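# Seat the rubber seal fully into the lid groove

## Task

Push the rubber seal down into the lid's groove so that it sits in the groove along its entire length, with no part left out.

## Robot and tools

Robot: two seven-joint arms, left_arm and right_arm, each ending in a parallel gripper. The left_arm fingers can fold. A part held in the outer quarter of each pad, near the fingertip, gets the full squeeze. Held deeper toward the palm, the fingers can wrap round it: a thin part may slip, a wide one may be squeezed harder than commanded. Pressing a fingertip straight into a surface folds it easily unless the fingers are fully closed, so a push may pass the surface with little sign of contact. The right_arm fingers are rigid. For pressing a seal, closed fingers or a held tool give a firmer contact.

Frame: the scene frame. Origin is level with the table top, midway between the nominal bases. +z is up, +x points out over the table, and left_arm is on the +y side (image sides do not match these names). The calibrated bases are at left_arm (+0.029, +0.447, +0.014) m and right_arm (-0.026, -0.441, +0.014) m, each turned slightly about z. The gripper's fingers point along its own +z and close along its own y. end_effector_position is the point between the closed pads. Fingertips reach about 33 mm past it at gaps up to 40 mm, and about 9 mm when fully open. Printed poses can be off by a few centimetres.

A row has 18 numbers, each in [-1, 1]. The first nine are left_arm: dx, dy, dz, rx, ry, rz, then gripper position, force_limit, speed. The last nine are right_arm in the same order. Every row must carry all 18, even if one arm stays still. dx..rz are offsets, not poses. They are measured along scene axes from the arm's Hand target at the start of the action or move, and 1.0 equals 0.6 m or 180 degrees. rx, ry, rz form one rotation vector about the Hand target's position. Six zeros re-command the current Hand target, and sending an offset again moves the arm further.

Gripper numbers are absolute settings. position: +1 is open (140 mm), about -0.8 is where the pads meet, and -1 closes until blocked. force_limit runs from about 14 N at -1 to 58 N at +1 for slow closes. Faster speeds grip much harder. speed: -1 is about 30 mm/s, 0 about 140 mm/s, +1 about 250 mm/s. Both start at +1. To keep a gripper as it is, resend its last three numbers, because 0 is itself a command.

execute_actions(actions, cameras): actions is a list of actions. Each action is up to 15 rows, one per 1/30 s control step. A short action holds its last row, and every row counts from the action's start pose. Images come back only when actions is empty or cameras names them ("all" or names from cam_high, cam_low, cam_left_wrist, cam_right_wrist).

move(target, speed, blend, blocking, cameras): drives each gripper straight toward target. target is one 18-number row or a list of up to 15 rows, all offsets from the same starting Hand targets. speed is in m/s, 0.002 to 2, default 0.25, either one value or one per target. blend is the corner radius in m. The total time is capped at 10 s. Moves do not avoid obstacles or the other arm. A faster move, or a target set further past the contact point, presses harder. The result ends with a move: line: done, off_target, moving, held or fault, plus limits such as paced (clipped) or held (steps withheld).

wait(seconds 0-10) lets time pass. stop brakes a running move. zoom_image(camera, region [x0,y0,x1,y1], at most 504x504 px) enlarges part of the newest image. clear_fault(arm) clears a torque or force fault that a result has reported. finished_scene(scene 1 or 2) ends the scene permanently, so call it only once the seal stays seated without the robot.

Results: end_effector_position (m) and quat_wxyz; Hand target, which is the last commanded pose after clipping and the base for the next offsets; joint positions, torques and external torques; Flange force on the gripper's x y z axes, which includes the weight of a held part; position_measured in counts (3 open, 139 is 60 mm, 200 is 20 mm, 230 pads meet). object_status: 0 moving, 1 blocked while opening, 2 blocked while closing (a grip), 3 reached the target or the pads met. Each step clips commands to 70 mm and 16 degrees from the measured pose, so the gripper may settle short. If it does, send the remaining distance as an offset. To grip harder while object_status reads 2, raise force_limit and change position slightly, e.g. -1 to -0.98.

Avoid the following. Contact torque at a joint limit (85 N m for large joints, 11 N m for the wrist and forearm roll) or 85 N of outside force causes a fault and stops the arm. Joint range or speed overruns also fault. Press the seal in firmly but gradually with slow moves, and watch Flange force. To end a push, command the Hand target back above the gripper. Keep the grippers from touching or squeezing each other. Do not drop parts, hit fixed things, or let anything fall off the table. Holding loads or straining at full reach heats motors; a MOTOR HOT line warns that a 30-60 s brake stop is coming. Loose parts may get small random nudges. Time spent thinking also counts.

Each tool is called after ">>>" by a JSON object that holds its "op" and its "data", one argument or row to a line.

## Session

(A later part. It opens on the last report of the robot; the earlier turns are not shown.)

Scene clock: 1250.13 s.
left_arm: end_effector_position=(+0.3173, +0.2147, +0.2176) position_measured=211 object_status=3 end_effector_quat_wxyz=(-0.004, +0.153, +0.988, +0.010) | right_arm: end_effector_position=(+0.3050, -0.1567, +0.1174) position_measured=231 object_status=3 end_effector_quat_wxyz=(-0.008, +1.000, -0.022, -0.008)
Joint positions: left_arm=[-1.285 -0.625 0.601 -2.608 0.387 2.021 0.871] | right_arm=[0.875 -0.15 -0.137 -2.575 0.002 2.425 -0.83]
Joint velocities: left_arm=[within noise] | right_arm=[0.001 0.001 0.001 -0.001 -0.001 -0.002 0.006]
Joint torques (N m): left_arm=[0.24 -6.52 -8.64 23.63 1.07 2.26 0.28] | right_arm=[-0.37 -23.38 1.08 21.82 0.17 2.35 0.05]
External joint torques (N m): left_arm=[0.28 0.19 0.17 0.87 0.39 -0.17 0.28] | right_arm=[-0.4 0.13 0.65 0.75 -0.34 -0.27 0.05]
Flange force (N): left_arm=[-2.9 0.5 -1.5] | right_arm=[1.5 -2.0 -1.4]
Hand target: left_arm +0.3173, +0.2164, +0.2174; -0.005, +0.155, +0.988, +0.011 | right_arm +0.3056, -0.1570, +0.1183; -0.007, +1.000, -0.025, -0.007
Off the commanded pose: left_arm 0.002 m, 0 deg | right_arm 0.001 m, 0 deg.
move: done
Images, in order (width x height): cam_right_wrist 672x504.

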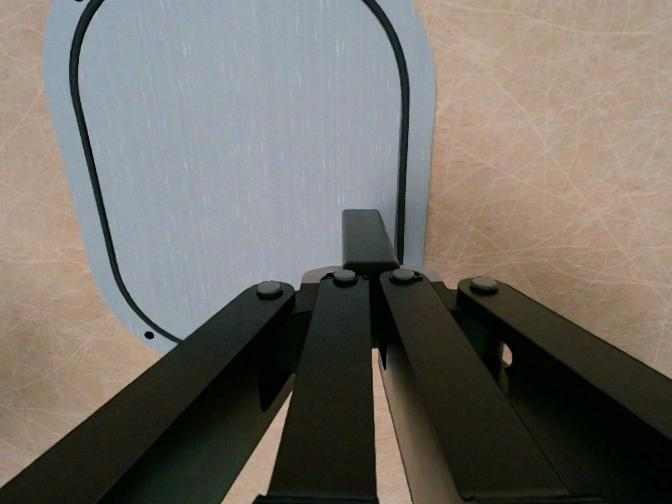

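>>> {"op": "move", "data": {
  "target": [
    [0,0,0,0,0,0,-0.65,-0.1,-1,0.044,-0.054,-0.106,0,0,0,-1,-0.1,-1],
    [0,0,0,0,0,0,-0.65,-0.1,-1,0.044,-0.054,-0.1205,0,0,0,-1,-0.1,-1],
    [0,0,0,0,0,0,-0.65,-0.1,-1,0.044,-0.0365,-0.1228,0,0,0,-1,-0.1,-1]
  ],
  "speed": [0.12,0.02,0.012]
}}

>>> {"op": "move", "data": {
  "target": [
    [0,0,0,0,0,0,-0.65,-0.1,-1,0,-0.005,-0.002,0,0,0,-1,-0.1,-1],
    [0,0,0,0,0,0,-0.65,-0.1,-1,0,0,0.017,0,0,0,-1,-0.1,-1],
    [0,0,0,0,0,0,-0.65,-0.1,-1,0.0385,-0.018,0.017,0,0,0,-1,-0.1,-1],
    [0,0,0,0,0,0,-0.65,-0.1,-1,0.0385,-0.018,0.001,0,0,0,-1,-0.1,-1],
    [0,0,0,0,0,0,-0.65,-0.1,-1,0.0385,-0.001,-0.001,0,0,0,-1,-0.1,-1]
  ],
  "speed": [0.01,0.02,0.1,0.02,0.012]
}}

>>> {"op": "move", "data": {
  "target": [
    [0,0,0,0,0,0,-0.65,-0.1,-1,0,-0.005,-0.002,0,0,0,-1,-0.1,-1],
    [0,0,0,0,0,0,-0.65,-0.1,-1,0,0,0.02,0,0,0,-1,-0.1,-1],
    [0,0,0,0,0,0,-0.65,-0.1,-1,-0.0825,0.04,0.12,0,0,0,-1,-0.1,-1]
  ],
  "speed": [0.01,0.02,0.2],
  "cameras": ["cam_right_wrist"]
}}

>>> {"op": "zoom_image", "data": {
  "camera": "cam_right_wrist",
  "region": [330, 20, 450, 280]
}}

Scene clock: 1266.53 s.
left_arm: end_effector_position=(+0.3173, +0.2147, +0.2176) position_measured=211 object_status=3 end_effector_quat_wxyz=(-0.004, +0.153, +0.988, +0.010) | right_arm: end_effector_position=(+0.3336, -0.1838, +0.0462) position_measured=231 object_status=3 end_effector_quat_wxyz=(-0.005, +1.000, -0.025, -0.008)
Joint positions: left_arm=[-1.285 -0.625 0.601 -2.608 0.387 2.021 0.871] | right_arm=[0.845 0.044 -0.187 -2.586 0.053 2.621 -0.949]
Joint torques (N m): left_arm=[0.31 -6.59 -8.64 23.66 1.08 2.25 0.34] | right_arm=[2.91 -23.98 3.25 18.75 1.22 3.66 0.09]
External joint torques (N m): left_arm=[0.29 0.05 0.09 0.91 0.39 -0.17 0.34] | right_arm=[2.88 3.19 3.4 0.5 0.84 1.06 0.09]
Flange force (N): left_arm=[-2.5 0.7 -1.8] | right_arm=[3.2 -11.3 13.4]
Hand target: left_arm +0.3173, +0.2164, +0.2174; -0.005, +0.155, +0.988, +0.011 | right_arm +0.3320, -0.1789, +0.0446; -0.007, +1.000, -0.025, -0.007
Off the commanded pose: left_arm 0.002 m, 0 deg | right_arm 0.005 m, 0 deg.
move: off_target (right_arm)

Scene clock: 1270.47 s.
left_arm: end_effector_position=(+0.3173, +0.2147, +0.2176) position_measured=211 object_status=3 end_effector_quat_wxyz=(-0.004, +0.153, +0.988, +0.010) | right_arm: end_effector_position=(+0.3571, -0.1844, +0.0458) position_measured=231 object_status=3 end_effector_quat_wxyz=(-0.006, +1.000, -0.025, -0.008)
Joint positions: left_arm=[-1.285 -0.625 0.601 -2.608 0.387 2.021 0.871] | right_arm=[0.826 0.09 -0.197 -2.524 0.07 2.606 -0.992]
Joint velocities: left_arm=[within noise] | right_arm=[-0.001 0.001 0.001 0.001 0.001 0.002 0.004]
Joint torques (N m): left_arm=[0.28 -6.59 -8.67 23.6 1.09 2.24 0.32] | right_arm=[2.9 -26.17 2.73 18.49 1.22 3.49 0.03]
External joint torques (N m): left_arm=[0.31 0.08 0.12 0.91 0.4 -0.17 0.32] | right_arm=[2.92 2.85 3.16 -0.04 0.83 0.88 0.03]
Flange force (N): left_arm=[-2.6 0.7 -1.7] | right_arm=[1.7 -9.0 11.5]
Hand target: left_arm +0.3173, +0.2164, +0.2174; -0.005, +0.155, +0.988, +0.011 | right_arm +0.3551, -0.1795, +0.0440; -0.007, +1.000, -0.025, -0.007
Off the commanded pose: left_arm 0.002 m, 0 deg | right_arm 0.006 m, 0 deg.
move: off_target (right_arm)

Scene clock: 1273.77 s.
left_arm: end_effector_position=(+0.3173, +0.2147, +0.2176) position_measured=211 object_status=3 end_effector_quat_wxyz=(-0.004, +0.153, +0.988, +0.010) | right_arm: end_effector_position=(+0.3062, -0.1544, +0.1158) position_measured=231 object_status=3 end_effector_quat_wxyz=(-0.008, +1.000, -0.022, -0.007)
Joint positions: left_arm=[-1.285 -0.625 0.601 -2.608 0.387 2.021 0.871] | right_arm=[0.869 -0.14 -0.128 -2.571 0.006 2.431 -0.83]
Joint velocities: left_arm=[within noise] | right_arm=[0.003 0.001 -0.001 0 -0.002 0 0.007]
Joint torques (N m): left_arm=[0.29 -6.52 -8.62 23.7 1.05 2.27 0.32] | right_arm=[-0.4 -24.19 1.05 21.15 0.14 2.32 0.1]
External joint torques (N m): left_arm=[0.3 0.21 0.17 0.94 0.37 -0.16 0.31] | right_arm=[-0.31 -0.27 0.8 0.07 -0.38 -0.31 0.1]
Flange force (N): left_arm=[-3.2 0.4 -1.5] | right_arm=[-1.1 -0.1 -1.8]
Hand target: left_arm +0.3173, +0.2164, +0.2174; -0.005, +0.155, +0.988, +0.011 | right_arm +0.3056, -0.1555, +0.1160; -0.007, +1.000, -0.025, -0.007
Off the commanded pose: left_arm 0.002 m, 0 deg | right_arm 0.001 m, 0 deg.
move: done
Images, in order (width x height): cam_right_wrist 672x504.

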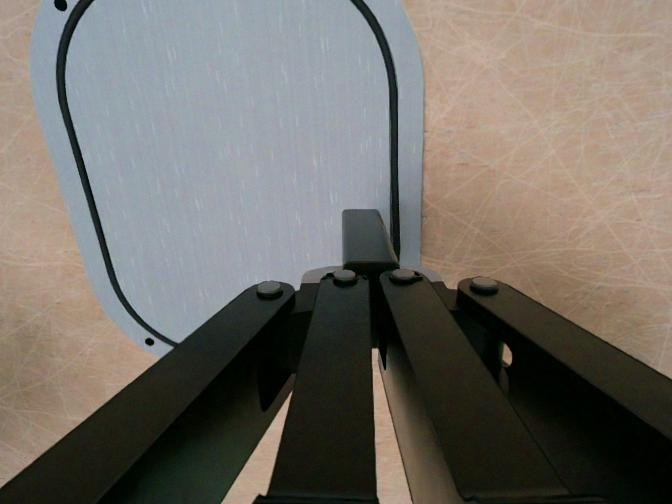

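Scaled by 1.938 from the camera's 672x504 image, which has a finer 960x720 frame.

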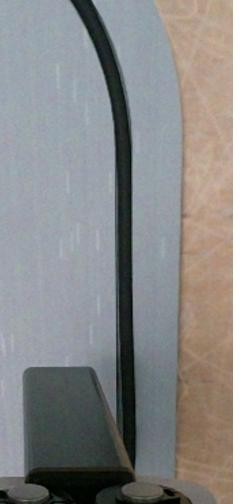

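>>> {"op": "move", "data": {
  "target": [0,0,0,0,0,0,-0.65,-0.1,-1,-0.15,0.04,0.05,0,0,0,-1,-0.1,-1],
  "cameras": ["cam_right_wrist","cam_high"]
}}

>>> {"op": "zoom_image", "data": {
  "camera": "cam_right_wrist",
  "region": [170, 80, 500, 290]
}}

>>> {"op": "zoom_image", "data": {
  "camera": "cam_high",
  "region": [190, 205, 310, 305]
}}

Scene clock: 1279.63 s.
left_arm: end_effector_position=(+0.3173, +0.2147, +0.2176) position_measured=211 object_status=3 end_effector_quat_wxyz=(-0.004, +0.153, +0.988, +0.010) | right_arm: end_effector_position=(+0.2166, -0.1307, +0.1459) position_measured=231 object_status=3 end_effector_quat_wxyz=(-0.007, +1.000, -0.020, -0.006)
Joint positions: left_arm=[-1.285 -0.625 0.601 -2.608 0.387 2.021 0.871] | right_arm=[0.92 -0.341 0.018 -2.684 0.034 2.346 -0.658]
Joint velocities: left_arm=[within noise] | right_arm=[0 0 -0.001 0.001 -0.001 0 0.007]
Joint torques (N m): left_arm=[0.33 -6.56 -8.54 23.61 1.06 2.25 0.3] | right_arm=[-0.38 -18.17 0.23 22.12 0.86 2.34 0.09]
External joint torques (N m): left_arm=[0.23 0.24 0.12 0.81 0.38 -0.18 0.3] | right_arm=[-0.38 -0.26 0.68 -0.06 0.29 -0.3 0.1]
Flange force (N): left_arm=[-2.9 0.3 -1.4] | right_arm=[-1.4 0.3 -1.4]
Hand target: left_arm +0.3173, +0.2164, +0.2174; -0.005, +0.155, +0.988, +0.011 | right_arm +0.2156, -0.1315, +0.1460; -0.007, +1.000, -0.025, -0.007
Off the commanded pose: left_arm 0.002 m, 0 deg | right_arm 0.001 m, 1 deg.
move: done
Images, in order (width x height): cam_high 672x504, cam_right_wrist 672x504.

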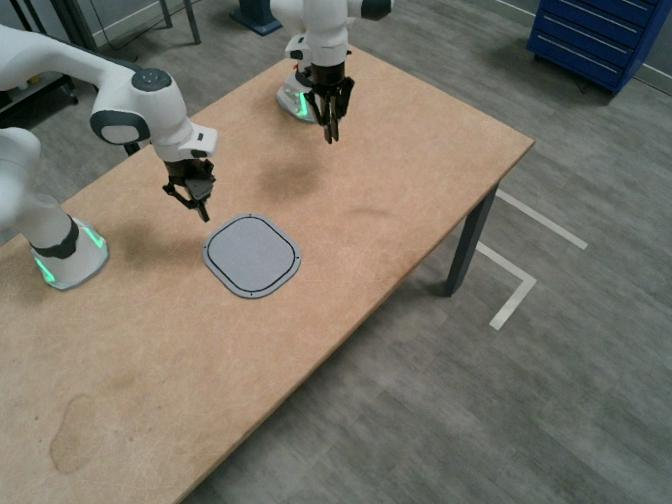

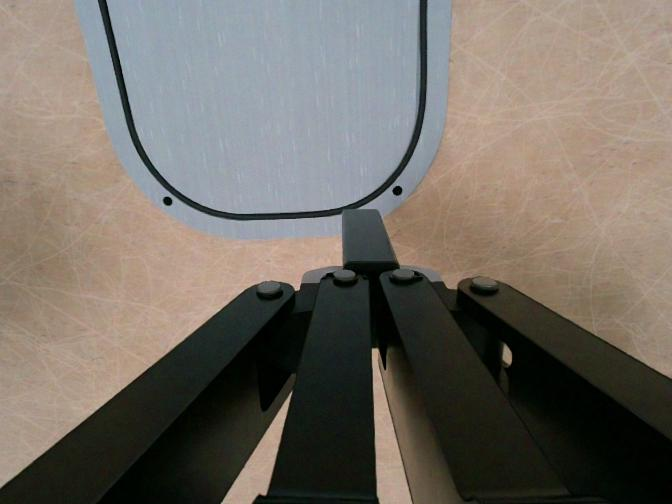

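Scaled by 1.527 from the camera's 672x504 image, which has a finer 960x720 frame.

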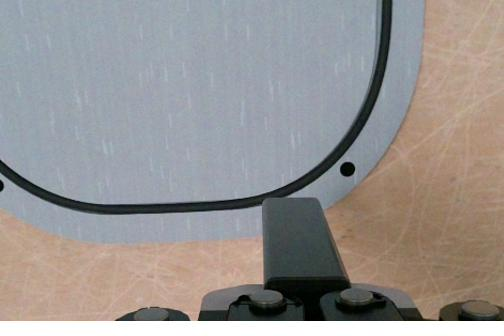

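Scaled by 4.200 from the camera's 672x504 image, which has a finer 960x720 frame.

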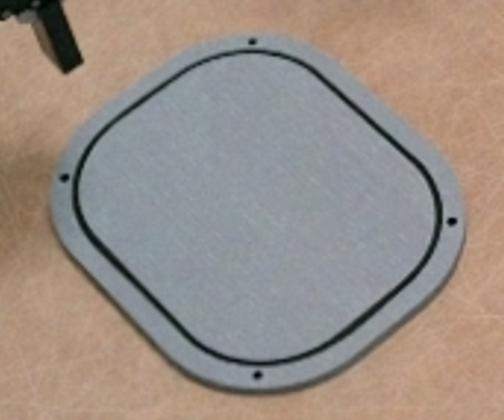

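>>> {"op": "move", "data": {
  "target": [0,0,0,0,0,0,-0.65,-0.1,-1,0.0907,-0.069,-0.1433,0,0,0,-1,-0.1,-1],
  "cameras": ["cam_right_wrist"]
}}

>>> {"op": "zoom_image", "data": {
  "camera": "cam_right_wrist",
  "region": [270, 20, 470, 280]
}}

Scene clock: 1303.33 s.
left_arm: end_effector_position=(+0.3173, +0.2147, +0.2176) position_measured=211 object_status=3 end_effector_quat_wxyz=(-0.004, +0.153, +0.988, +0.010) | right_arm: end_effector_position=(+0.2692, -0.1741, +0.0600) position_measured=231 object_status=3 end_effector_quat_wxyz=(-0.005, +1.000, -0.027, -0.008)
Joint positions: left_arm=[-1.285 -0.625 0.601 -2.608 0.387 2.021 0.871] | right_arm=[0.859 -0.108 -0.094 -2.726 0.016 2.615 -0.805]
Joint velocities: left_arm=[within noise] | right_arm=[-0.001 0 -0.002 0 -0.001 0 -0.006]
Joint torques (N m): left_arm=[0.31 -6.54 -8.57 23.62 1.07 2.27 0.35] | right_arm=[0.51 -21.71 -0.06 19.17 0.68 2.9 -0.31]
External joint torques (N m): left_arm=[0.3 0.11 0.16 0.95 0.39 -0.14 0.35] | right_arm=[0.56 0.64 -0.17 0.83 0.3 0.31 -0.3]
Flange force (N): left_arm=[-2.9 0.7 -1.6] | right_arm=[3.4 -3.0 3.1]
Hand target: left_arm +0.3173, +0.2164, +0.2174; -0.005, +0.155, +0.988, +0.011 | right_arm +0.2700, -0.1729, +0.0600; -0.007, +1.000, -0.025, -0.007
Off the commanded pose: left_arm 0.002 m, 0 deg | right_arm 0.001 m, 0 deg.
move: done
Images, in order (width x height): cam_right_wrist 672x504.

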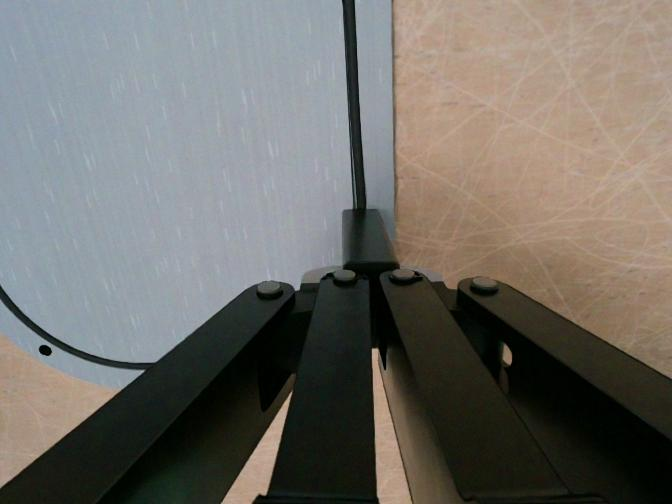

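Scaled by 1.938 from the camera's 672x504 image, which has a finer 960x720 frame.

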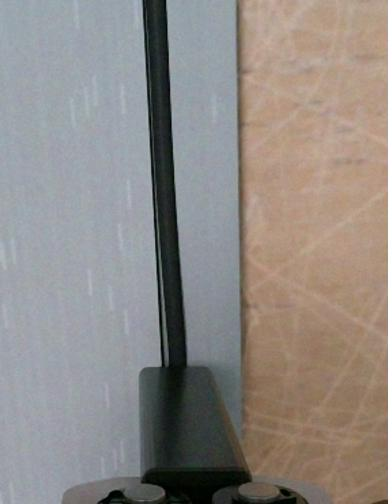

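>>> {"op": "move", "data": {
  "target": [
    [0,0,0,0,0,0,-0.65,-0.1,-1,0.025,-0.002,-0.012,0,0,0,-1,-0.1,-1],
    [0,0,0,0,0,0,-0.65,-0.1,-1,0.025,-0.002,-0.0212,0,0,0,-1,-0.1,-1],
    [0,0,0,0,0,0,-0.65,-0.1,-1,0.025,0.0165,-0.0225,0,0,0,-1,-0.1,-1]
  ],
  "speed": [0.05,0.02,0.012]
}}

>>> {"op": "move", "data": {
  "target": [
    [0,0,0,0,0,0,-0.65,-0.1,-1,0,-0.0075,-0.0015,0,0,0,-1,-0.1,-1],
    [0,0,0,0,0,0,-0.65,-0.1,-1,0,-0.005,0.02,0,0,0,-1,-0.1,-1],
    [0,0,0,0,0,0,-0.65,-0.1,-1,-0.05,-0.02,0.02,0,0,0,-1,-0.1,-1]
  ],
  "speed": [0.01,0.02,0.1],
  "cameras": ["cam_right_wrist"]
}}

>>> {"op": "zoom_image", "data": {
  "camera": "cam_right_wrist",
  "region": [270, 20, 470, 280]
}}

Scene clock: 1336.97 s.
left_arm: end_effector_position=(+0.3173, +0.2147, +0.2176) position_measured=211 object_status=3 end_effector_quat_wxyz=(-0.004, +0.153, +0.988, +0.010) | right_arm: end_effector_position=(+0.2850, -0.1643, +0.0466) position_measured=231 object_status=3 end_effector_quat_wxyz=(-0.006, +1.000, -0.021, -0.007)
Joint positions: left_arm=[-1.285 -0.625 0.601 -2.608 0.387 2.021 0.871] | right_arm=[0.865 -0.023 -0.104 -2.673 0.034 2.648 -0.839]
Joint velocities: left_arm=[within noise] | right_arm=[0.002 0.002 0.002 0.002 0.001 0 0.005]
Joint torques (N m): left_arm=[0.34 -6.54 -8.57 23.66 1.06 2.25 0.27] | right_arm=[0.3 -24.4 0.72 18.88 0.67 2.67 0.14]
External joint torques (N m): left_arm=[0.3 0.18 0.14 0.9 0.38 -0.17 0.27] | right_arm=[0.26 0.5 0.64 0.97 0.32 0.06 0.15]
Flange force (N): left_arm=[-2.8 0.4 -1.5] | right_arm=[2.2 -4.1 1.7]
Hand target: left_arm +0.3173, +0.2164, +0.2174; -0.005, +0.155, +0.988, +0.011 | right_arm +0.2850, -0.1630, +0.0465; -0.007, +1.000, -0.025, -0.007
Off the commanded pose: left_arm 0.002 m, 0 deg | right_arm 0.001 m, 0 deg.
move: done

Scene clock: 1339.73 s.
left_arm: end_effector_position=(+0.3173, +0.2147, +0.2176) position_measured=211 object_status=3 end_effector_quat_wxyz=(-0.004, +0.153, +0.988, +0.010) | right_arm: end_effector_position=(+0.2544, -0.1751, +0.0579) position_measured=231 object_status=3 end_effector_quat_wxyz=(-0.006, +1.000, -0.022, -0.009)
Joint positions: left_arm=[-1.285 -0.625 0.601 -2.608 0.387 2.021 0.871] | right_arm=[0.869 -0.133 -0.082 -2.763 0.021 2.626 -0.798]
Joint velocities: left_arm=[within noise] | right_arm=[0 0 0.001 -0.001 0 0 0.007]
Joint torques (N m): left_arm=[0.23 -6.58 -8.59 23.58 1.07 2.25 0.35] | right_arm=[-0.4 -21.77 0.78 18.29 0.01 2.92 0.13]
External joint torques (N m): left_arm=[0.32 0.04 0.24 0.9 0.39 -0.17 0.35] | right_arm=[-0.39 -0.36 0.65 0.08 -0.36 0.31 0.13]
Flange force (N): left_arm=[-2.7 0.9 -1.6] | right_arm=[-1.3 0.3 -0.5]
Hand target: left_arm +0.3173, +0.2164, +0.2174; -0.005, +0.155, +0.988, +0.011 | right_arm +0.2550, -0.1750, +0.0585; -0.007, +1.000, -0.025, -0.007
Off the commanded pose: left_arm 0.002 m, 0 deg | right_arm 0.001 m, 0 deg.
move: done
Images, in order (width x height): cam_right_wrist 672x504.

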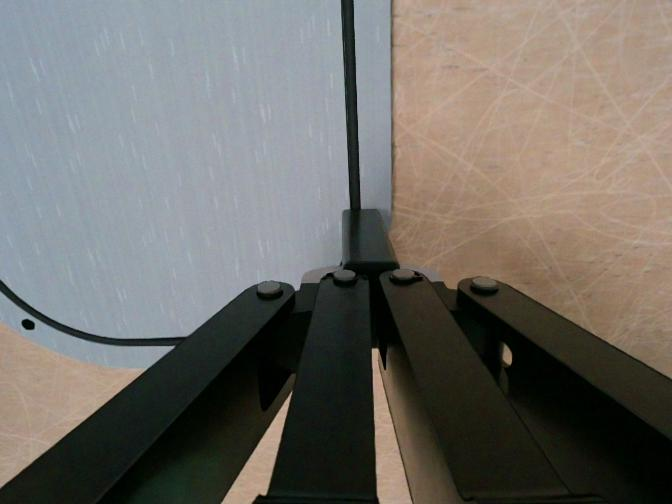

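Scaled by 1.938 from the camera's 672x504 image, which has a finer 960x720 frame.

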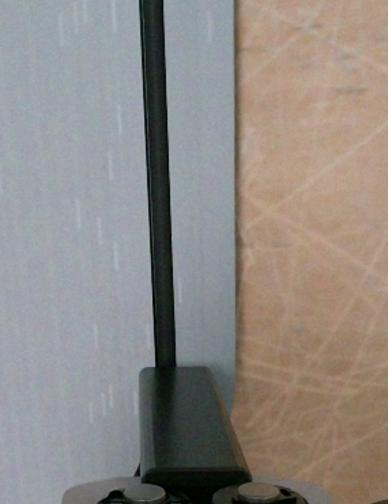

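>>> {"op": "move", "data": {
  "target": [
    [0,0,0,0,0,0,-0.65,-0.1,-1,0.003,0.0095,-0.005,0,0,0,-1,-0.1,-1],
    [0,0,0,0,0,0,-0.65,-0.1,-1,0.003,0.0095,-0.021,0,0,0,-1,-0.1,-1],
    [0,0,0,0,0,0,-0.65,-0.1,-1,0.003,0.0095,-0.005,0,0,0,-1,-0.1,-1],
    [0,0,0,0,0,0,-0.65,-0.1,-1,-0.025,0.0195,-0.005,0,0,0,-1,-0.1,-1],
    [0,0,0,0,0,0,-0.65,-0.1,-1,-0.025,0.0195,-0.021,0,0,0,-1,-0.1,-1]
  ],
  "speed": [0.05,0.015,0.05,0.08,0.015]
}}

>>> {"op": "move", "data": {
  "target": [
    [0,0,0,0,0,0,-0.65,-0.1,-1,0,0,0.016,0,0,0,-1,-0.1,-1],
    [0,0,0,0,0,0,-0.65,-0.1,-1,-0.032,0.0213,0.016,0,0,0,-1,-0.1,-1],
    [0,0,0,0,0,0,-0.65,-0.1,-1,-0.032,0.0213,-0.0005,0,0,0,-1,-0.1,-1]
  ],
  "speed": [0.05,0.08,0.015]
}}

>>> {"op": "move", "data": {
  "target": [
    [0,0,0,0,0,0,-0.65,-0.1,-1,0,0,0.02,0,0,0,-1,-0.1,-1],
    [0,0,0,0,0,0,-0.65,-0.1,-1,0,0.03,0.12,0,0,0,-1,-0.1,-1]
  ],
  "speed": [0.05,0.2],
  "cameras": ["cam_right_wrist"]
}}

>>> {"op": "zoom_image", "data": {
  "camera": "cam_right_wrist",
  "region": [170, 60, 470, 300]
}}

Scene clock: 1362.53 s.
left_arm: end_effector_position=(+0.3173, +0.2147, +0.2176) position_measured=211 object_status=3 end_effector_quat_wxyz=(-0.004, +0.153, +0.988, +0.010) | right_arm: end_effector_position=(+0.2408, -0.1633, +0.0469) position_measured=231 object_status=3 end_effector_quat_wxyz=(-0.006, +1.000, -0.021, -0.007)
Joint positions: left_arm=[-1.285 -0.625 0.601 -2.608 0.387 2.021 0.871] | right_arm=[0.884 -0.104 -0.047 -2.774 0.03 2.67 -0.758]
Joint velocities: left_arm=[within noise] | right_arm=[0 0.001 0.001 0.002 0 0.005 0]
Joint torques (N m): left_arm=[0.29 -6.55 -8.6 23.61 1.07 2.26 0.32] | right_arm=[0.05 -21.11 0.54 17.76 0.64 2.9 0.08]
External joint torques (N m): left_arm=[0.28 0.17 0.15 0.86 0.39 -0.16 0.32] | right_arm=[0.03 0.69 0.5 0.16 0.31 0.29 0.08]
Flange force (N): left_arm=[-2.8 0.5 -1.5] | right_arm=[0.7 -2.3 3.3]
Hand target: left_arm +0.3173, +0.2164, +0.2174; -0.005, +0.155, +0.988, +0.011 | right_arm +0.2400, -0.1633, +0.0459; -0.007, +1.000, -0.025, -0.007
Off the commanded pose: left_arm 0.002 m, 0 deg | right_arm 0.001 m, 0 deg.
move: done

Scene clock: 1364.97 s.
left_arm: end_effector_position=(+0.3173, +0.2147, +0.2176) position_measured=211 object_status=3 end_effector_quat_wxyz=(-0.004, +0.153, +0.988, +0.010) | right_arm: end_effector_position=(+0.2215, -0.1503, +0.0468) position_measured=231 object_status=3 end_effector_quat_wxyz=(-0.007, +1.000, -0.021, -0.007)
Joint positions: left_arm=[-1.285 -0.625 0.601 -2.608 0.387 2.021 0.871] | right_arm=[0.906 -0.113 -0.006 -2.786 0.04 2.674 -0.706]
Joint velocities: left_arm=[within noise] | right_arm=[0 0.001 -0.001 0.001 0.001 0.005 0]
Joint torques (N m): left_arm=[0.3 -6.56 -8.58 23.61 1.07 2.26 0.32] | right_arm=[0.1 -20.59 0.33 17.62 0.64 3.01 0.08]
External joint torques (N m): left_arm=[0.3 0.17 0.18 0.84 0.39 -0.16 0.32] | right_arm=[0.07 0.94 0.38 -0.02 0.31 0.38 0.08]
Flange force (N): left_arm=[-2.8 0.6 -1.4] | right_arm=[0.7 -2.3 4.5]
Hand target: left_arm +0.3173, +0.2164, +0.2174; -0.005, +0.155, +0.988, +0.011 | right_arm +0.2208, -0.1505, +0.0456; -0.007, +1.000, -0.025, -0.007
Off the commanded pose: left_arm 0.002 m, 0 deg | right_arm 0.001 m, 0 deg.
move: done

Scene clock: 1366.93 s.
left_arm: end_effector_position=(+0.3173, +0.2147, +0.2176) position_measured=211 object_status=3 end_effector_quat_wxyz=(-0.004, +0.153, +0.988, +0.010) | right_arm: end_effector_position=(+0.2204, -0.1326, +0.1164) position_measured=231 object_status=3 end_effector_quat_wxyz=(-0.007, +1.000, -0.021, -0.008)
Joint positions: left_arm=[-1.285 -0.625 0.601 -2.608 0.387 2.021 0.871] | right_arm=[0.908 -0.271 0.019 -2.708 0.039 2.438 -0.672]
Joint velocities: left_arm=[within noise] | right_arm=[0 0.001 0.001 0.001 -0.001 -0.004 0.005]
Joint torques (N m): left_arm=[0.23 -6.54 -8.56 23.68 1.06 2.26 0.38] | right_arm=[-0.45 -19.36 0.27 21.65 0.48 2.39 0.13]
External joint torques (N m): left_arm=[0.22 0.25 0.22 0.87 0.37 -0.18 0.38] | right_arm=[-0.39 -0.05 0.69 0.56 -0.03 -0.25 0.13]
Flange force (N): left_arm=[-3.3 0.4 -1.4] | right_arm=[0.3 -1.7 -1.4]
Hand target: left_arm +0.3173, +0.2164, +0.2174; -0.005, +0.155, +0.988, +0.011 | right_arm +0.2208, -0.1325, +0.1176; -0.007, +1.000, -0.025, -0.007
Off the commanded pose: left_arm 0.002 m, 0 deg | right_arm 0.001 m, 0 deg.
move: done
Images, in order (width x height): cam_right_wrist 672x504.

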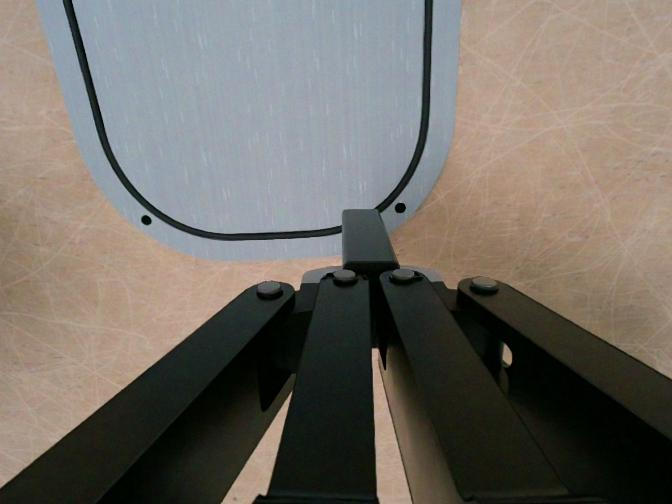

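Scaled by 1.680 from the camera's 672x504 image, which has a finer 960x720 frame.

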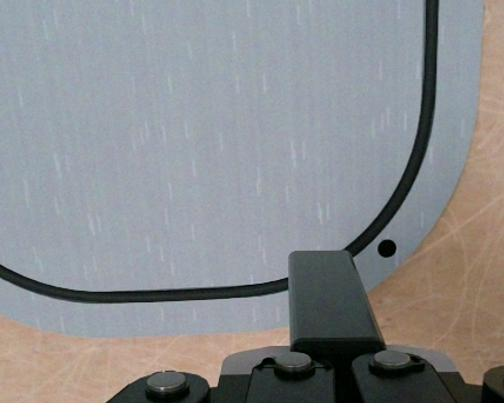

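>>> {"op": "move", "data": {
  "target": [
    [0,0,0,0,0,0,-0.65,-0.1,-1,-0.023,0.001,-0.109,0,0,0,-1,-0.1,-1],
    [0,0,0,0,0,0,-0.65,-0.1,-1,-0.023,0.001,-0.1207,0,0,0,-1,-0.1,-1],
    [0,0,0,0,0,0,-0.65,-0.1,-1,-0.023,0.001,-0.11,0,0,0,-1,-0.1,-1],
    [0,0,0,0,0,0,-0.65,-0.1,-1,-0.028,0.0325,-0.11,0,0,0,-1,-0.1,-1],
    [0,0,0,0,0,0,-0.65,-0.1,-1,-0.028,0.0325,-0.1207,0,0,0,-1,-0.1,-1],
    [0,0,0,0,0,0,-0.65,-0.1,-1,-0.028,0.0325,-0.11,0,0,0,-1,-0.1,-1],
    [0,0,0,0,0,0,-0.65,-0.1,-1,-0.028,0.059,-0.11,0,0,0,-1,-0.1,-1],
    [0,0,0,0,0,0,-0.65,-0.1,-1,-0.028,0.059,-0.1207,0,0,0,-1,-0.1,-1]
  ],
  "speed": [0.15,0.02,0.05,0.1,0.02,0.05,0.1,0.02]
}}

Scene clock: 1393.13 s.
left_arm: end_effector_position=(+0.3173, +0.2147, +0.2176) position_measured=211 object_status=3 end_effector_quat_wxyz=(-0.004, +0.153, +0.988, +0.010) | right_arm: end_effector_position=(+0.2035, -0.0982, +0.0462) position_measured=231 object_status=3 end_effector_quat_wxyz=(-0.006, +1.000, -0.023, -0.009)
Joint positions: left_arm=[-1.285 -0.625 0.601 -2.608 0.387 2.021 0.871] | right_arm=[0.939 -0.032 0.076 -2.688 0.049 2.656 -0.595]
Joint velocities: left_arm=[within noise] | right_arm=[0 0.001 0.001 0 -0.003 0 0.005]
Joint torques (N m): left_arm=[0.29 -6.61 -8.6 23.59 1.08 2.26 0.3] | right_arm=[0.38 -22.33 0.53 18.39 0.14 3.52 0.16]
External joint torques (N m): left_arm=[0.34 0.05 0.21 0.86 0.39 -0.17 0.29] | right_arm=[0.39 2.01 0.63 0.59 -0.2 0.92 0.17]
Flange force (N): left_arm=[-2.5 0.9 -1.5] | right_arm=[2.1 -6.1 8.8]
Hand target: left_arm +0.3173, +0.2164, +0.2174; -0.005, +0.155, +0.988, +0.011 | right_arm +0.2040, -0.0971, +0.0452; -0.007, +1.000, -0.025, -0.007
Off the commanded pose: left_arm 0.002 m, 0 deg | right_arm 0.002 m, 0 deg.
move: done

>>> {"op": "move", "data": {
  "target": [
    [0,0,0,0,0,0,-0.65,-0.1,-1,0,0,0.01,0,0,0,-1,-0.1,-1],
    [0,0,0,0,0,0,-0.65,-0.1,-1,0,0.0267,0.01,0,0,0,-1,-0.1,-1],
    [0,0,0,0,0,0,-0.65,-0.1,-1,0,0.0267,-0.001,0,0,0,-1,-0.1,-1],
    [0,0,0,0,0,0,-0.65,-0.1,-1,0,0.0267,0.01,0,0,0,-1,-0.1,-1],
    [0,0,0,0,0,0,-0.65,-0.1,-1,0,0.0533,0.01,0,0,0,-1,-0.1,-1],
    [0,0,0,0,0,0,-0.65,-0.1,-1,0,0.0533,-0.001,0,0,0,-1,-0.1,-1],
    [0,0,0,0,0,0,-0.65,-0.1,-1,0,0.0533,0.01,0,0,0,-1,-0.1,-1],
    [0,0,0,0,0,0,-0.65,-0.1,-1,0,0.08,0.01,0,0,0,-1,-0.1,-1],
    [0,0,0,0,0,0,-0.65,-0.1,-1,0,0.08,-0.001,0,0,0,-1,-0.1,-1]
  ],
  "speed": [0.05,0.1,0.02,0.05,0.1,0.02,0.05,0.1,0.02]
}}

>>> {"op": "move", "data": {
  "target": [
    [0,0,0,0,0,0,-0.65,-0.1,-1,0,0,0.011,0,0,0,-1,-0.1,-1],
    [0,0,0,0,0,0,-0.65,-0.1,-1,0.001,0.0267,0.011,0,0,0,-1,-0.1,-1],
    [0,0,0,0,0,0,-0.65,-0.1,-1,0.001,0.0267,0,0,0,0,-1,-0.1,-1],
    [0,0,0,0,0,0,-0.65,-0.1,-1,0.001,0.0267,0.011,0,0,0,-1,-0.1,-1],
    [0,0,0,0,0,0,-0.65,-0.1,-1,0.01,0.052,0.011,0,0,0,-1,-0.1,-1],
    [0,0,0,0,0,0,-0.65,-0.1,-1,0.01,0.052,0,0,0,0,-1,-0.1,-1],
    [0,0,0,0,0,0,-0.65,-0.1,-1,0.01,0.052,0.011,0,0,0,-1,-0.1,-1],
    [0,0,0,0,0,0,-0.65,-0.1,-1,0.0285,0.073,0.011,0,0,0,-1,-0.1,-1],
    [0,0,0,0,0,0,-0.65,-0.1,-1,0.0285,0.073,-0.001,0,0,0,-1,-0.1,-1]
  ],
  "speed": [0.05,0.1,0.02,0.05,0.1,0.02,0.05,0.1,0.02]
}}

Scene clock: 1413.67 s.
left_arm: end_effector_position=(+0.3173, +0.2147, +0.2176) position_measured=211 object_status=3 end_effector_quat_wxyz=(-0.004, +0.153, +0.988, +0.010) | right_arm: end_effector_position=(+0.2038, -0.0505, +0.0460) position_measured=231 object_status=3 end_effector_quat_wxyz=(-0.006, +1.000, -0.023, -0.008)
Joint positions: left_arm=[-1.285 -0.625 0.601 -2.608 0.387 2.021 0.871] | right_arm=[0.966 0.066 0.105 -2.558 0.027 2.625 -0.519]
Joint velocities: left_arm=[within noise] | right_arm=[0.001 0.001 0.001 0.002 -0.002 0 0.004]
Joint torques (N m): left_arm=[0.23 -6.59 -8.6 23.61 1.07 2.26 0.34] | right_arm=[0.64 -25.84 0.55 18.51 0.07 3.57 0.1]
External joint torques (N m): left_arm=[0.23 0.11 0.15 0.88 0.38 -0.16 0.33] | right_arm=[0.63 2.4 0.29 0.13 -0.29 0.96 0.1]
Flange force (N): left_arm=[-2.8 0.6 -1.6] | right_arm=[1.5 -5.3 9.2]
Hand target: left_arm +0.3173, +0.2164, +0.2174; -0.005, +0.155, +0.988, +0.011 | right_arm +0.2040, -0.0491, +0.0446; -0.007, +1.000, -0.025, -0.007
Off the commanded pose: left_arm 0.002 m, 0 deg | right_arm 0.002 m, 0 deg.
move: done

Scene clock: 1418.57 s.
left_arm: end_effector_position=(+0.3173, +0.2147, +0.2176) position_measured=211 object_status=3 end_effector_quat_wxyz=(-0.004, +0.153, +0.988, +0.010) | right_arm: end_effector_position=(+0.2202, -0.0061, +0.0459) position_measured=231 object_status=3 end_effector_quat_wxyz=(-0.006, +1.000, -0.024, -0.009)
Joint positions: left_arm=[-1.285 -0.625 0.601 -2.608 0.387 2.021 0.871] | right_arm=[0.983 0.174 0.103 -2.403 0.005 2.578 -0.483]
Joint torques (N m): left_arm=[0.33 -6.63 -8.6 23.61 1.05 2.25 0.34] | right_arm=[0.16 -29.51 0.19 19.04 -0.05 3.67 0.02]
External joint torques (N m): left_arm=[0.35 0.12 0.19 0.84 0.37 -0.18 0.34] | right_arm=[0.15 3.06 -0.49 -0.06 -0.45 1.05 0.02]
Flange force (N): left_arm=[-2.7 0.8 -1.5] | right_arm=[2.8 -5.2 10.1]
Hand target: left_arm +0.3173, +0.2164, +0.2174; -0.005, +0.155, +0.988, +0.011 | right_arm +0.2211, -0.0053, +0.0440; -0.007, +1.000, -0.025, -0.007
Off the commanded pose: left_arm 0.002 m, 0 deg | right_arm 0.002 m, 0 deg.
move: done

>>> {"op": "move", "data": {
  "target": [
    [0,0,0,0,0,0,-0.65,-0.1,-1,0,0,0.012,0,0,0,-1,-0.1,-1],
    [0,0,0,0,0,0,-0.65,-0.1,-1,0.03,0.022,0.012,0,0,0,-1,-0.1,-1],
    [0,0,0,0,0,0,-0.65,-0.1,-1,0.03,0.022,-0.001,0,0,0,-1,-0.1,-1],
    [0,0,0,0,0,0,-0.65,-0.1,-1,0.03,0.022,0.012,0,0,0,-1,-0.1,-1],
    [0,0,0,0,0,0,-0.65,-0.1,-1,0.0665,0.0305,0.012,0,0,0,-1,-0.1,-1],
    [0,0,0,0,0,0,-0.65,-0.1,-1,0.0665,0.0305,-0.002,0,0,0,-1,-0.1,-1],
    [0,0,0,0,0,0,-0.65,-0.1,-1,0.0665,0.0305,0.012,0,0,0,-1,-0.1,-1],
    [0,0,0,0,0,0,-0.65,-0.1,-1,0.1,0.0305,0.012,0,0,0,-1,-0.1,-1],
    [0,0,0,0,0,0,-0.65,-0.1,-1,0.1,0.0305,-0.003,0,0,0,-1,-0.1,-1]
  ],
  "speed": [0.05,0.1,0.02,0.05,0.1,0.02,0.05,0.1,0.02]
}}

>>> {"op": "move", "data": {
  "target": [
    [0,0,0,0,0,0,-0.65,-0.1,-1,0,0,0.014,0,0,0,-1,-0.1,-1],
    [0,0,0,0,0,0,-0.65,-0.1,-1,0.0333,0,0.014,0,0,0,-1,-0.1,-1],
    [0,0,0,0,0,0,-0.65,-0.1,-1,0.0333,0,-0.001,0,0,0,-1,-0.1,-1],
    [0,0,0,0,0,0,-0.65,-0.1,-1,0.0333,0,0.014,0,0,0,-1,-0.1,-1],
    [0,0,0,0,0,0,-0.65,-0.1,-1,0.0667,0,0.014,0,0,0,-1,-0.1,-1],
    [0,0,0,0,0,0,-0.65,-0.1,-1,0.0667,0,-0.002,0,0,0,-1,-0.1,-1],
    [0,0,0,0,0,0,-0.65,-0.1,-1,0.0667,0,0.014,0,0,0,-1,-0.1,-1],
    [0,0,0,0,0,0,-0.65,-0.1,-1,0.1,0,0.014,0,0,0,-1,-0.1,-1],
    [0,0,0,0,0,0,-0.65,-0.1,-1,0.1,0,-0.003,0,0,0,-1,-0.1,-1]
  ],
  "speed": [0.05,0.1,0.02,0.05,0.1,0.02,0.05,0.1,0.02]
}}

>>> {"op": "move", "data": {
  "target": [
    [0,0,0,0,0,0,-0.65,-0.1,-1,0,0,0.016,0,0,0,-1,-0.1,-1],
    [0,0,0,0,0,0,-0.65,-0.1,-1,0.0267,0,0.016,0,0,0,-1,-0.1,-1],
    [0,0,0,0,0,0,-0.65,-0.1,-1,0.0267,0,-0.001,0,0,0,-1,-0.1,-1],
    [0,0,0,0,0,0,-0.65,-0.1,-1,0.0267,0,0.016,0,0,0,-1,-0.1,-1],
    [0,0,0,0,0,0,-0.65,-0.1,-1,0.05,-0.0083,0.016,0,0,0,-1,-0.1,-1],
    [0,0,0,0,0,0,-0.65,-0.1,-1,0.05,-0.0083,-0.001,0,0,0,-1,-0.1,-1],
    [0,0,0,0,0,0,-0.65,-0.1,-1,0.05,-0.0083,0.016,0,0,0,-1,-0.1,-1],
    [0,0,0,0,0,0,-0.65,-0.1,-1,0.081,-0.03,0.016,0,0,0,-1,-0.1,-1],
    [0,0,0,0,0,0,-0.65,-0.1,-1,0.081,-0.03,-0.002,0,0,0,-1,-0.1,-1]
  ],
  "speed": [0.05,0.1,0.02,0.05,0.1,0.02,0.05,0.1,0.02]
}}

Scene clock: 1448.53 s.
left_arm: end_effector_position=(+0.3173, +0.2147, +0.2176) position_measured=211 object_status=3 end_effector_quat_wxyz=(-0.004, +0.153, +0.988, +0.010) | right_arm: end_effector_position=(+0.2801, +0.0124, +0.0456) position_measured=231 object_status=3 end_effector_quat_wxyz=(-0.006, +1.000, -0.029, -0.009)
Joint positions: left_arm=[-1.285 -0.625 0.601 -2.608 0.387 2.021 0.871] | right_arm=[0.929 0.285 0.08 -2.234 -0.003 2.518 -0.545]
Joint torques (N m): left_arm=[0.23 -6.51 -8.66 23.66 1.09 2.24 0.32] | right_arm=[-0.41 -32.95 0.96 19.94 -0.04 4.04 -0.41]
External joint torques (N m): left_arm=[0.27 0.16 0.12 0.96 0.41 -0.18 0.32] | right_arm=[-0.43 4.05 -0.02 0.03 -0.48 1.43 -0.41]
Flange force (N): left_arm=[-2.9 0.5 -1.7] | right_arm=[5.1 -5.8 11.7]
Hand target: left_arm +0.3173, +0.2164, +0.2174; -0.005, +0.155, +0.988, +0.011 | right_arm +0.2811, +0.0130, +0.0422; -0.007, +1.000, -0.025, -0.007
Off the commanded pose: left_arm 0.002 m, 0 deg | right_arm 0.004 m, 1 deg.
move: off_target (right_arm)

Scene clock: 1454.10 s.
left_arm: end_effector_position=(+0.3173, +0.2147, +0.2176) position_measured=211 object_status=3 end_effector_quat_wxyz=(-0.004, +0.153, +0.988, +0.010) | right_arm: end_effector_position=(+0.3404, +0.0128, +0.0448) position_measured=231 object_status=3 end_effector_quat_wxyz=(-0.007, +1.000, -0.029, -0.008)
Joint positions: left_arm=[-1.285 -0.625 0.601 -2.608 0.387 2.021 0.871] | right_arm=[0.857 0.371 0.068 -2.098 -0.006 2.469 -0.628]
Joint torques (N m): left_arm=[0.31 -6.61 -8.59 23.63 1.05 2.27 0.23] | right_arm=[-0.35 -35.67 1.12 20.71 -0.02 4.14 -0.41]
External joint torques (N m): left_arm=[0.29 0.2 0.19 0.78 0.37 -0.17 0.23] | right_arm=[-0.37 4.69 -0.03 0.08 -0.5 1.52 -0.41]
Flange force (N): left_arm=[-2.6 0.5 -1.3] | right_arm=[6.4 -6.7 12.2]
Hand target: left_arm +0.3173, +0.2164, +0.2174; -0.005, +0.155, +0.988, +0.011 | right_arm +0.3411, +0.0130, +0.0404; -0.007, +1.000, -0.025, -0.007
Off the commanded pose: left_arm 0.002 m, 0 deg | right_arm 0.004 m, 0 deg.
move: off_target (right_arm)

Scene clock: 1460.00 s.
left_arm: end_effector_position=(+0.3173, +0.2147, +0.2176) position_measured=211 object_status=3 end_effector_quat_wxyz=(-0.004, +0.153, +0.988, +0.010) | right_arm: end_effector_position=(+0.3892, -0.0041, +0.0452) position_measured=231 object_status=3 end_effector_quat_wxyz=(-0.008, +1.000, -0.028, -0.008)
Joint positions: left_arm=[-1.285 -0.625 0.601 -2.608 0.387 2.021 0.871] | right_arm=[0.78 0.416 0.065 -2.022 -0.008 2.439 -0.709]
Joint torques (N m): left_arm=[0.23 -6.55 -8.55 23.59 1.08 2.27 0.31] | right_arm=[-0.52 -36.26 0.9 20.21 -0.04 4.06 -0.44]
External joint torques (N m): left_arm=[0.26 0.2 0.26 0.79 0.4 -0.17 0.31] | right_arm=[-0.39 5.97 -0.23 -0.89 -0.55 1.41 -0.44]
Flange force (N): left_arm=[-2.9 0.6 -1.2] | right_arm=[6.8 -5.6 14.1]
Hand target: left_arm +0.3173, +0.2164, +0.2174; -0.005, +0.155, +0.988, +0.011 | right_arm +0.3897, -0.0050, +0.0392; -0.007, +1.000, -0.025, -0.007
Off the commanded pose: left_arm 0.002 m, 0 deg | right_arm 0.006 m, 0 deg.
move: off_target (right_arm)

>>> {"op": "move", "data": {
  "target": [
    [0,0,0,0,0,0,-0.65,-0.1,-1,0,0,0.018,0,0,0,-1,-0.1,-1],
    [0,0,0,0,0,0,-0.65,-0.1,-1,0.002,0.0217,0.018,0,0,0,-1,-0.1,-1],
    [0,0,0,0,0,0,-0.65,-0.1,-1,0.002,0.0217,0,0,0,0,-1,-0.1,-1],
    [0,0,0,0,0,0,-0.65,-0.1,-1,0.002,0.0217,0.018,0,0,0,-1,-0.1,-1],
    [0,0,0,0,0,0,-0.65,-0.1,-1,0.034,0,0.018,0,0,0,-1,-0.1,-1],
    [0,0,0,0,0,0,-0.65,-0.1,-1,0.034,0,0,0,0,0,-1,-0.1,-1],
    [0,0,0,0,0,0,-0.65,-0.1,-1,0.034,0,0.018,0,0,0,-1,-0.1,-1],
    [0,0,0,0,0,0,-0.65,-0.1,-1,0.0555,-0.0317,0.018,0,0,0,-1,-0.1,-1],
    [0,0,0,0,0,0,-0.65,-0.1,-1,0.0555,-0.0317,0,0,0,0,-1,-0.1,-1]
  ],
  "speed": [0.05,0.1,0.02,0.05,0.1,0.02,0.05,0.1,0.02]
}}

>>> {"op": "move", "data": {
  "target": [
    [0,0,0,0,0,0,-0.65,-0.1,-1,0,0,0.018,0,0,0,-1,-0.1,-1],
    [0,0,0,0,0,0,-0.65,-0.1,-1,-0.12,0,0.13,0,0,0,-1,-0.1,-1]
  ],
  "speed": [0.05,0.2],
  "cameras": ["cam_right_wrist"]
}}

>>> {"op": "zoom_image", "data": {
  "camera": "cam_right_wrist",
  "region": [150, 0, 640, 280]
}}

Scene clock: 1481.73 s.
left_arm: end_effector_position=(+0.3173, +0.2147, +0.2176) position_measured=211 object_status=3 end_effector_quat_wxyz=(-0.004, +0.153, +0.988, +0.010) | right_arm: end_effector_position=(+0.4238, -0.0225, +0.0448) position_measured=231 object_status=3 end_effector_quat_wxyz=(-0.008, +1.000, -0.028, -0.006)
Joint positions: left_arm=[-1.285 -0.625 0.601 -2.608 0.387 2.021 0.871] | right_arm=[0.722 0.445 0.064 -1.977 -0.01 2.424 -0.769]
Joint torques (N m): left_arm=[0.25 -6.53 -8.52 23.69 1.07 2.25 0.3] | right_arm=[0 -38.85 1.33 20.37 0.2 3.56 -0.34]
External joint torques (N m): left_arm=[0.22 0.21 0.22 0.89 0.39 -0.18 0.3] | right_arm=[0.16 3.98 0.18 -0.73 -0.32 0.94 -0.33]
Flange force (N): left_arm=[-3.2 0.4 -1.5] | right_arm=[3.9 -3.5 9.2]
Hand target: left_arm +0.3173, +0.2164, +0.2174; -0.005, +0.155, +0.988, +0.011 | right_arm +0.4230, -0.0240, +0.0392; -0.007, +1.000, -0.025, -0.007
Off the commanded pose: left_arm 0.002 m, 0 deg | right_arm 0.006 m, 0 deg.
move: off_target (right_arm)

Scene clock: 1483.97 s.
left_arm: end_effector_position=(+0.3173, +0.2147, +0.2176) position_measured=211 object_status=3 end_effector_quat_wxyz=(-0.004, +0.153, +0.988, +0.010) | right_arm: end_effector_position=(+0.3523, -0.0234, +0.1172) position_measured=231 object_status=3 end_effector_quat_wxyz=(-0.007, +1.000, -0.020, -0.006)
Joint positions: left_arm=[-1.285 -0.625 0.601 -2.608 0.387 2.021 0.871] | right_arm=[0.775 0.19 0.095 -2.147 0 2.34 -0.703]
Joint velocities: left_arm=[within noise] | right_arm=[-0.001 0.001 -0.001 0.001 0 0 0.005]
Joint torques (N m): left_arm=[0.27 -6.58 -8.6 23.67 1.06 2.25 0.3] | right_arm=[0.18 -36.19 0.57 22.17 0.88 2.3 0.14]
External joint torques (N m): left_arm=[0.23 0.18 0.14 0.85 0.37 -0.18 0.3] | right_arm=[0.15 0.12 -0.2 -0.07 0.31 -0.35 0.15]
Flange force (N): left_arm=[-2.8 0.4 -1.5] | right_arm=[0.1 -0.5 -0.6]
Hand target: left_arm +0.3173, +0.2164, +0.2174; -0.005, +0.155, +0.988, +0.011 | right_arm +0.3510, -0.0240, +0.1172; -0.007, +1.000, -0.025, -0.007
Off the commanded pose: left_arm 0.002 m, 0 deg | right_arm 0.001 m, 1 deg.
move: done
Images, in order (width x height): cam_right_wrist 672x504.

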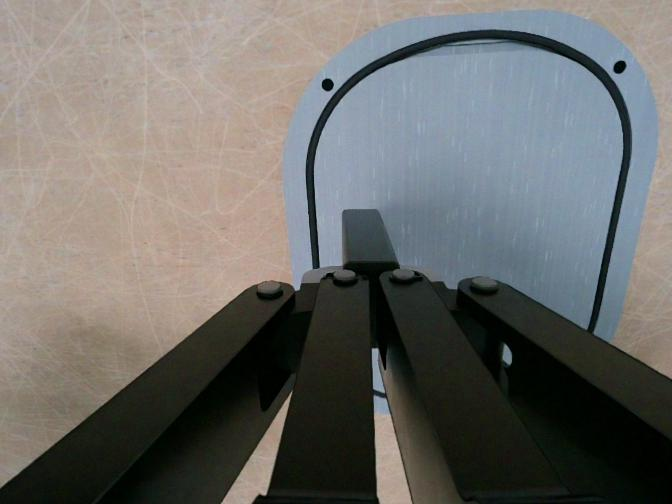

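Scaled by 1.029 from the camera's 672x504 image, which has a finer 960x720 frame.

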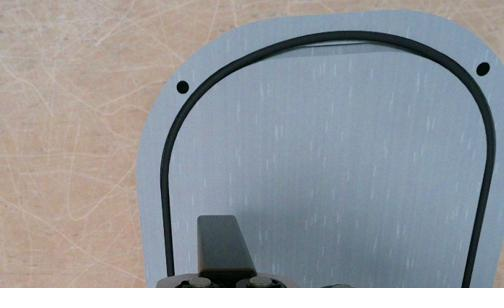

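>>> {"op": "move", "data": {
  "target": [
    [0,0,0,0,0,0,-0.65,-0.1,-1,0.145,-0.11,-0.1037,0,0,0,-1,-0.1,-1],
    [0,0,0,0,0,0,-0.65,-0.1,-1,0.145,-0.11,-0.1245,0,0,0,-1,-0.1,-1],
    [0,0,0,0,0,0,-0.65,-0.1,-1,0.116,-0.11,-0.127,0,0,0,-1,-0.1,-1]
  ],
  "speed": [0.15,0.02,0.012]
}}

>>> {"op": "move", "data": {
  "target": [
    [0,0,0,0,0,0,-0.65,-0.1,-1,0.005,0,-0.003,0,0,0,-1,-0.1,-1],
    [0,0,0,0,0,0,-0.65,-0.1,-1,0.005,0,0.03,0,0,0,-1,-0.1,-1],
    [0,0,0,0,0,0,-0.65,-0.1,-1,-0.115,0.11,0.127,0,0,0,-1,-0.1,-1]
  ],
  "speed": [0.01,0.03,0.2],
  "cameras": ["cam_right_wrist"]
}}

>>> {"op": "zoom_image", "data": {
  "camera": "cam_right_wrist",
  "region": [290, 0, 670, 280]
}}

Scene clock: 1505.43 s.
left_arm: end_effector_position=(+0.3173, +0.2147, +0.2176) position_measured=211 object_status=3 end_effector_quat_wxyz=(-0.004, +0.153, +0.988, +0.010) | right_arm: end_effector_position=(+0.4279, -0.0900, +0.0481) position_measured=231 object_status=3 end_effector_quat_wxyz=(-0.010, +1.000, -0.024, -0.002)
Joint positions: left_arm=[-1.285 -0.625 0.601 -2.608 0.387 2.021 0.871] | right_arm=[0.634 0.336 0.059 -2.146 -0.003 2.492 -0.871]
Joint velocities: left_arm=[within noise] | right_arm=[0.002 -0.001 0 -0.005 0.001 0 0.003]
Joint torques (N m): left_arm=[0.23 -6.62 -8.56 23.65 1.04 2.26 0.33] | right_arm=[2.85 -33.56 2.49 17.93 0.84 2.75 0.14]
External joint torques (N m): left_arm=[0.28 0.04 0.22 0.94 0.36 -0.16 0.33] | right_arm=[2.96 5.53 1.66 -2.53 0.35 0.09 0.14]
Flange force (N): left_arm=[-2.8 0.7 -1.7] | right_arm=[-0.4 -5.7 11.7]
Hand target: left_arm +0.3173, +0.2164, +0.2174; -0.005, +0.155, +0.988, +0.011 | right_arm +0.4206, -0.0900, +0.0410; -0.007, +1.000, -0.025, -0.007
Off the commanded pose: left_arm 0.002 m, 0 deg | right_arm 0.010 m, 1 deg.
move: off_target (right_arm)

Scene clock: 1508.87 s.
left_arm: end_effector_position=(+0.3173, +0.2147, +0.2176) position_measured=211 object_status=3 end_effector_quat_wxyz=(-0.004, +0.153, +0.988, +0.010) | right_arm: end_effector_position=(+0.3518, -0.0245, +0.1163) position_measured=231 object_status=3 end_effector_quat_wxyz=(-0.007, +1.000, -0.020, -0.007)
Joint positions: left_arm=[-1.285 -0.625 0.601 -2.608 0.387 2.021 0.871] | right_arm=[0.762 0.191 0.107 -2.149 -0.002 2.339 -0.702]
Joint velocities: left_arm=[within noise] | right_arm=[0 0.001 -0.001 -0.001 0 0 0.005]
Joint torques (N m): left_arm=[0.27 -6.61 -8.56 23.62 1.04 2.24 0.28] | right_arm=[0.49 -36.12 0.52 22.83 0.55 2.32 0.05]
External joint torques (N m): left_arm=[0.21 0.2 0.15 0.81 0.36 -0.19 0.28] | right_arm=[0.56 -0.01 -0.24 0.69 -0.02 -0.3 0.06]
Flange force (N): left_arm=[-2.8 0.4 -1.5] | right_arm=[1.5 -2.6 -1.1]
Hand target: left_arm +0.3173, +0.2164, +0.2174; -0.005, +0.155, +0.988, +0.011 | right_arm +0.3516, -0.0240, +0.1172; -0.007, +1.000, -0.025, -0.007
Off the commanded pose: left_arm 0.002 m, 0 deg | right_arm 0.001 m, 0 deg.
move: done
Images, in order (width x height): cam_right_wrist 672x504.

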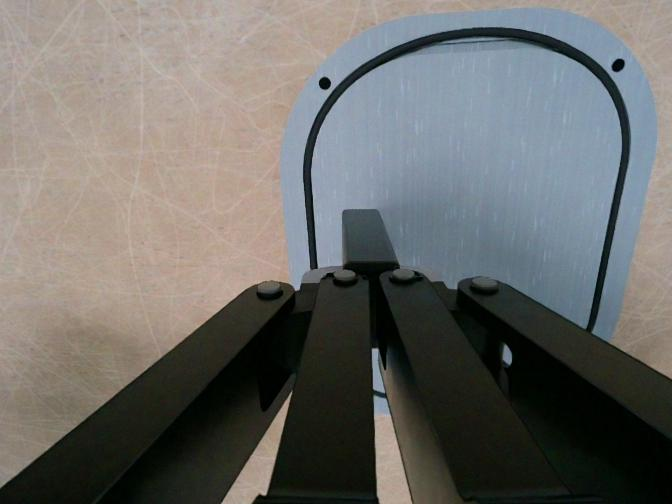

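Scaled by 1.326 from the camera's 672x504 image, which has a finer 960x720 frame.

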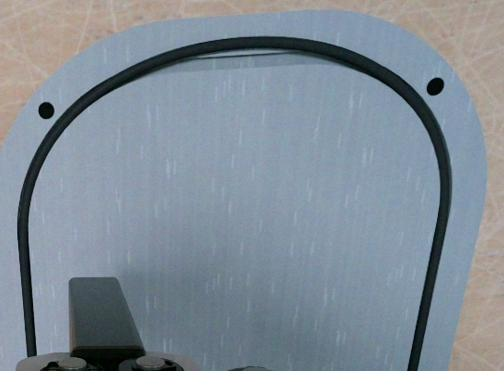

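>>> {"op": "move", "data": {
  "target": [
    [0,0,0,0,0,0,-0.65,-0.1,-1,0.14,-0.11,-0.1037,0,0,0,-1,-0.1,-1],
    [0,0,0,0,0,0,-0.65,-0.1,-1,0.14,-0.11,-0.122,0,0,0,-1,-0.1,-1],
    [0,0,0,0,0,0,-0.65,-0.1,-1,0.1,-0.11,-0.125,0,0,0,-1,-0.1,-1]
  ],
  "speed": [0.15,0.02,0.012]
}}

Scene clock: 1518.20 s.
left_arm: end_effector_position=(+0.3173, +0.2147, +0.2176) position_measured=211 object_status=3 end_effector_quat_wxyz=(-0.004, +0.153, +0.988, +0.010) | right_arm: end_effector_position=(+0.4174, -0.0899, +0.0457) position_measured=231 object_status=3 end_effector_quat_wxyz=(-0.009, +1.000, -0.023, -0.003)
Joint positions: left_arm=[-1.285 -0.625 0.601 -2.608 0.387 2.021 0.871] | right_arm=[0.635 0.324 0.069 -2.174 -0.007 2.504 -0.859]
Joint velocities: left_arm=[within noise] | right_arm=[-0.001 -0.001 0.001 -0.003 -0.001 0.003 0.006]
Joint torques (N m): left_arm=[0.31 -6.58 -8.56 23.66 1.07 2.26 0.34] | right_arm=[1.87 -36.52 2.16 18.16 0.78 2.07 0.2]
External joint torques (N m): left_arm=[0.38 0.09 0.26 0.91 0.39 -0.18 0.34] | right_arm=[1.82 2.09 1.13 -2.14 0.31 -0.59 0.2]
Flange force (N): left_arm=[-2.8 0.9 -1.6] | right_arm=[-3.8 -1.0 3.3]
Hand target: left_arm +0.3173, +0.2164, +0.2174; -0.005, +0.155, +0.988, +0.011 | right_arm +0.4116, -0.0900, +0.0422; -0.007, +1.000, -0.025, -0.007
Off the commanded pose: left_arm 0.002 m, 0 deg | right_arm 0.007 m, 1 deg.
move: off_target (right_arm)

>>> {"op": "move", "data": {
  "target": [
    [0,0,0,0,0,0,-0.65,-0.1,-1,0.004,0,0.017,0,0,0,-1,-0.1,-1],
    [0,0,0,0,0,0,-0.65,-0.1,-1,0.023,0,0.017,0,0,0,-1,-0.1,-1],
    [0,0,0,0,0,0,-0.65,-0.1,-1,0.023,0,-0.006,0,0,0,-1,-0.1,-1],
    [0,0,0,0,0,0,-0.65,-0.1,-1,0.023,0,0.03,0,0,0,-1,-0.1,-1],
    [0,0,0,0,0,0,-0.65,-0.1,-1,-0.1,0.11,0.125,0,0,0,-1,-0.1,-1]
  ],
  "speed": [0.03,0.06,0.015,0.03,0.2],
  "cameras": ["cam_right_wrist"]
}}

>>> {"op": "zoom_image", "data": {
  "camera": "cam_right_wrist",
  "region": [290, 0, 670, 280]
}}

Scene clock: 1530.67 s.
left_arm: end_effector_position=(+0.3173, +0.2147, +0.2176) position_measured=211 object_status=3 end_effector_quat_wxyz=(-0.004, +0.153, +0.988, +0.010) | right_arm: end_effector_position=(+0.3518, -0.0246, +0.1162) position_measured=231 object_status=3 end_effector_quat_wxyz=(-0.006, +1.000, -0.020, -0.007)
Joint positions: left_arm=[-1.285 -0.625 0.601 -2.608 0.387 2.021 0.871] | right_arm=[0.75 0.191 0.12 -2.149 -0.005 2.339 -0.7]
Joint velocities: left_arm=[within noise] | right_arm=[0.001 0.001 0 0.001 0.001 -0.001 0.007]
Joint torques (N m): left_arm=[0.24 -6.6 -8.6 23.69 1.08 2.26 0.31] | right_arm=[0.46 -36 0.57 22.87 0.6 2.31 0.17]
External joint torques (N m): left_arm=[0.2 0.15 0.12 0.9 0.4 -0.17 0.3] | right_arm=[0.43 0.14 -0.35 0.67 0.04 -0.33 0.17]
Flange force (N): left_arm=[-2.8 0.4 -1.6] | right_arm=[1.8 -2.9 -0.9]
Hand target: left_arm +0.3173, +0.2164, +0.2174; -0.005, +0.155, +0.988, +0.011 | right_arm +0.3516, -0.0240, +0.1172; -0.007, +1.000, -0.025, -0.007
Off the commanded pose: left_arm 0.002 m, 0 deg | right_arm 0.001 m, 0 deg.
move: done
Images, in order (width x height): cam_right_wrist 672x504.

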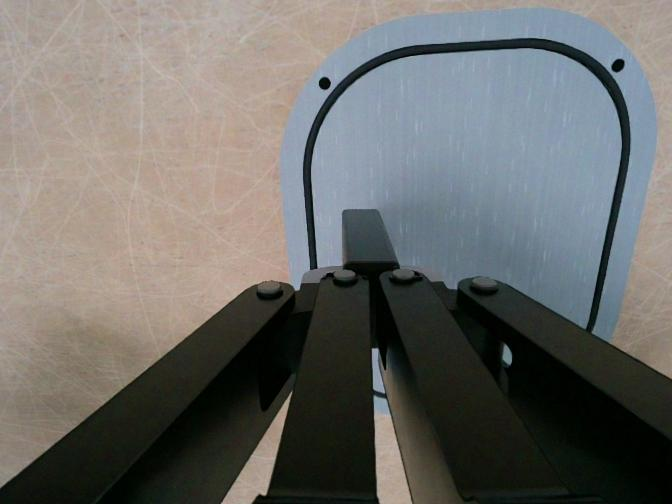

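Scaled by 1.326 from the camera's 672x504 image, which has a finer 960x720 frame.

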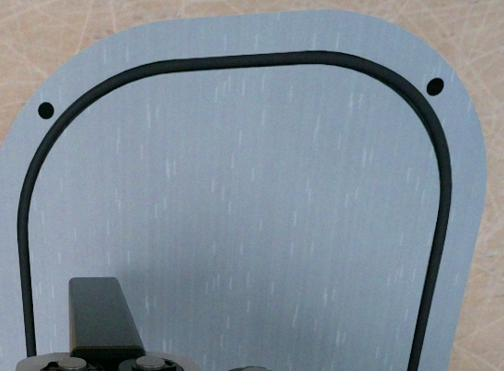

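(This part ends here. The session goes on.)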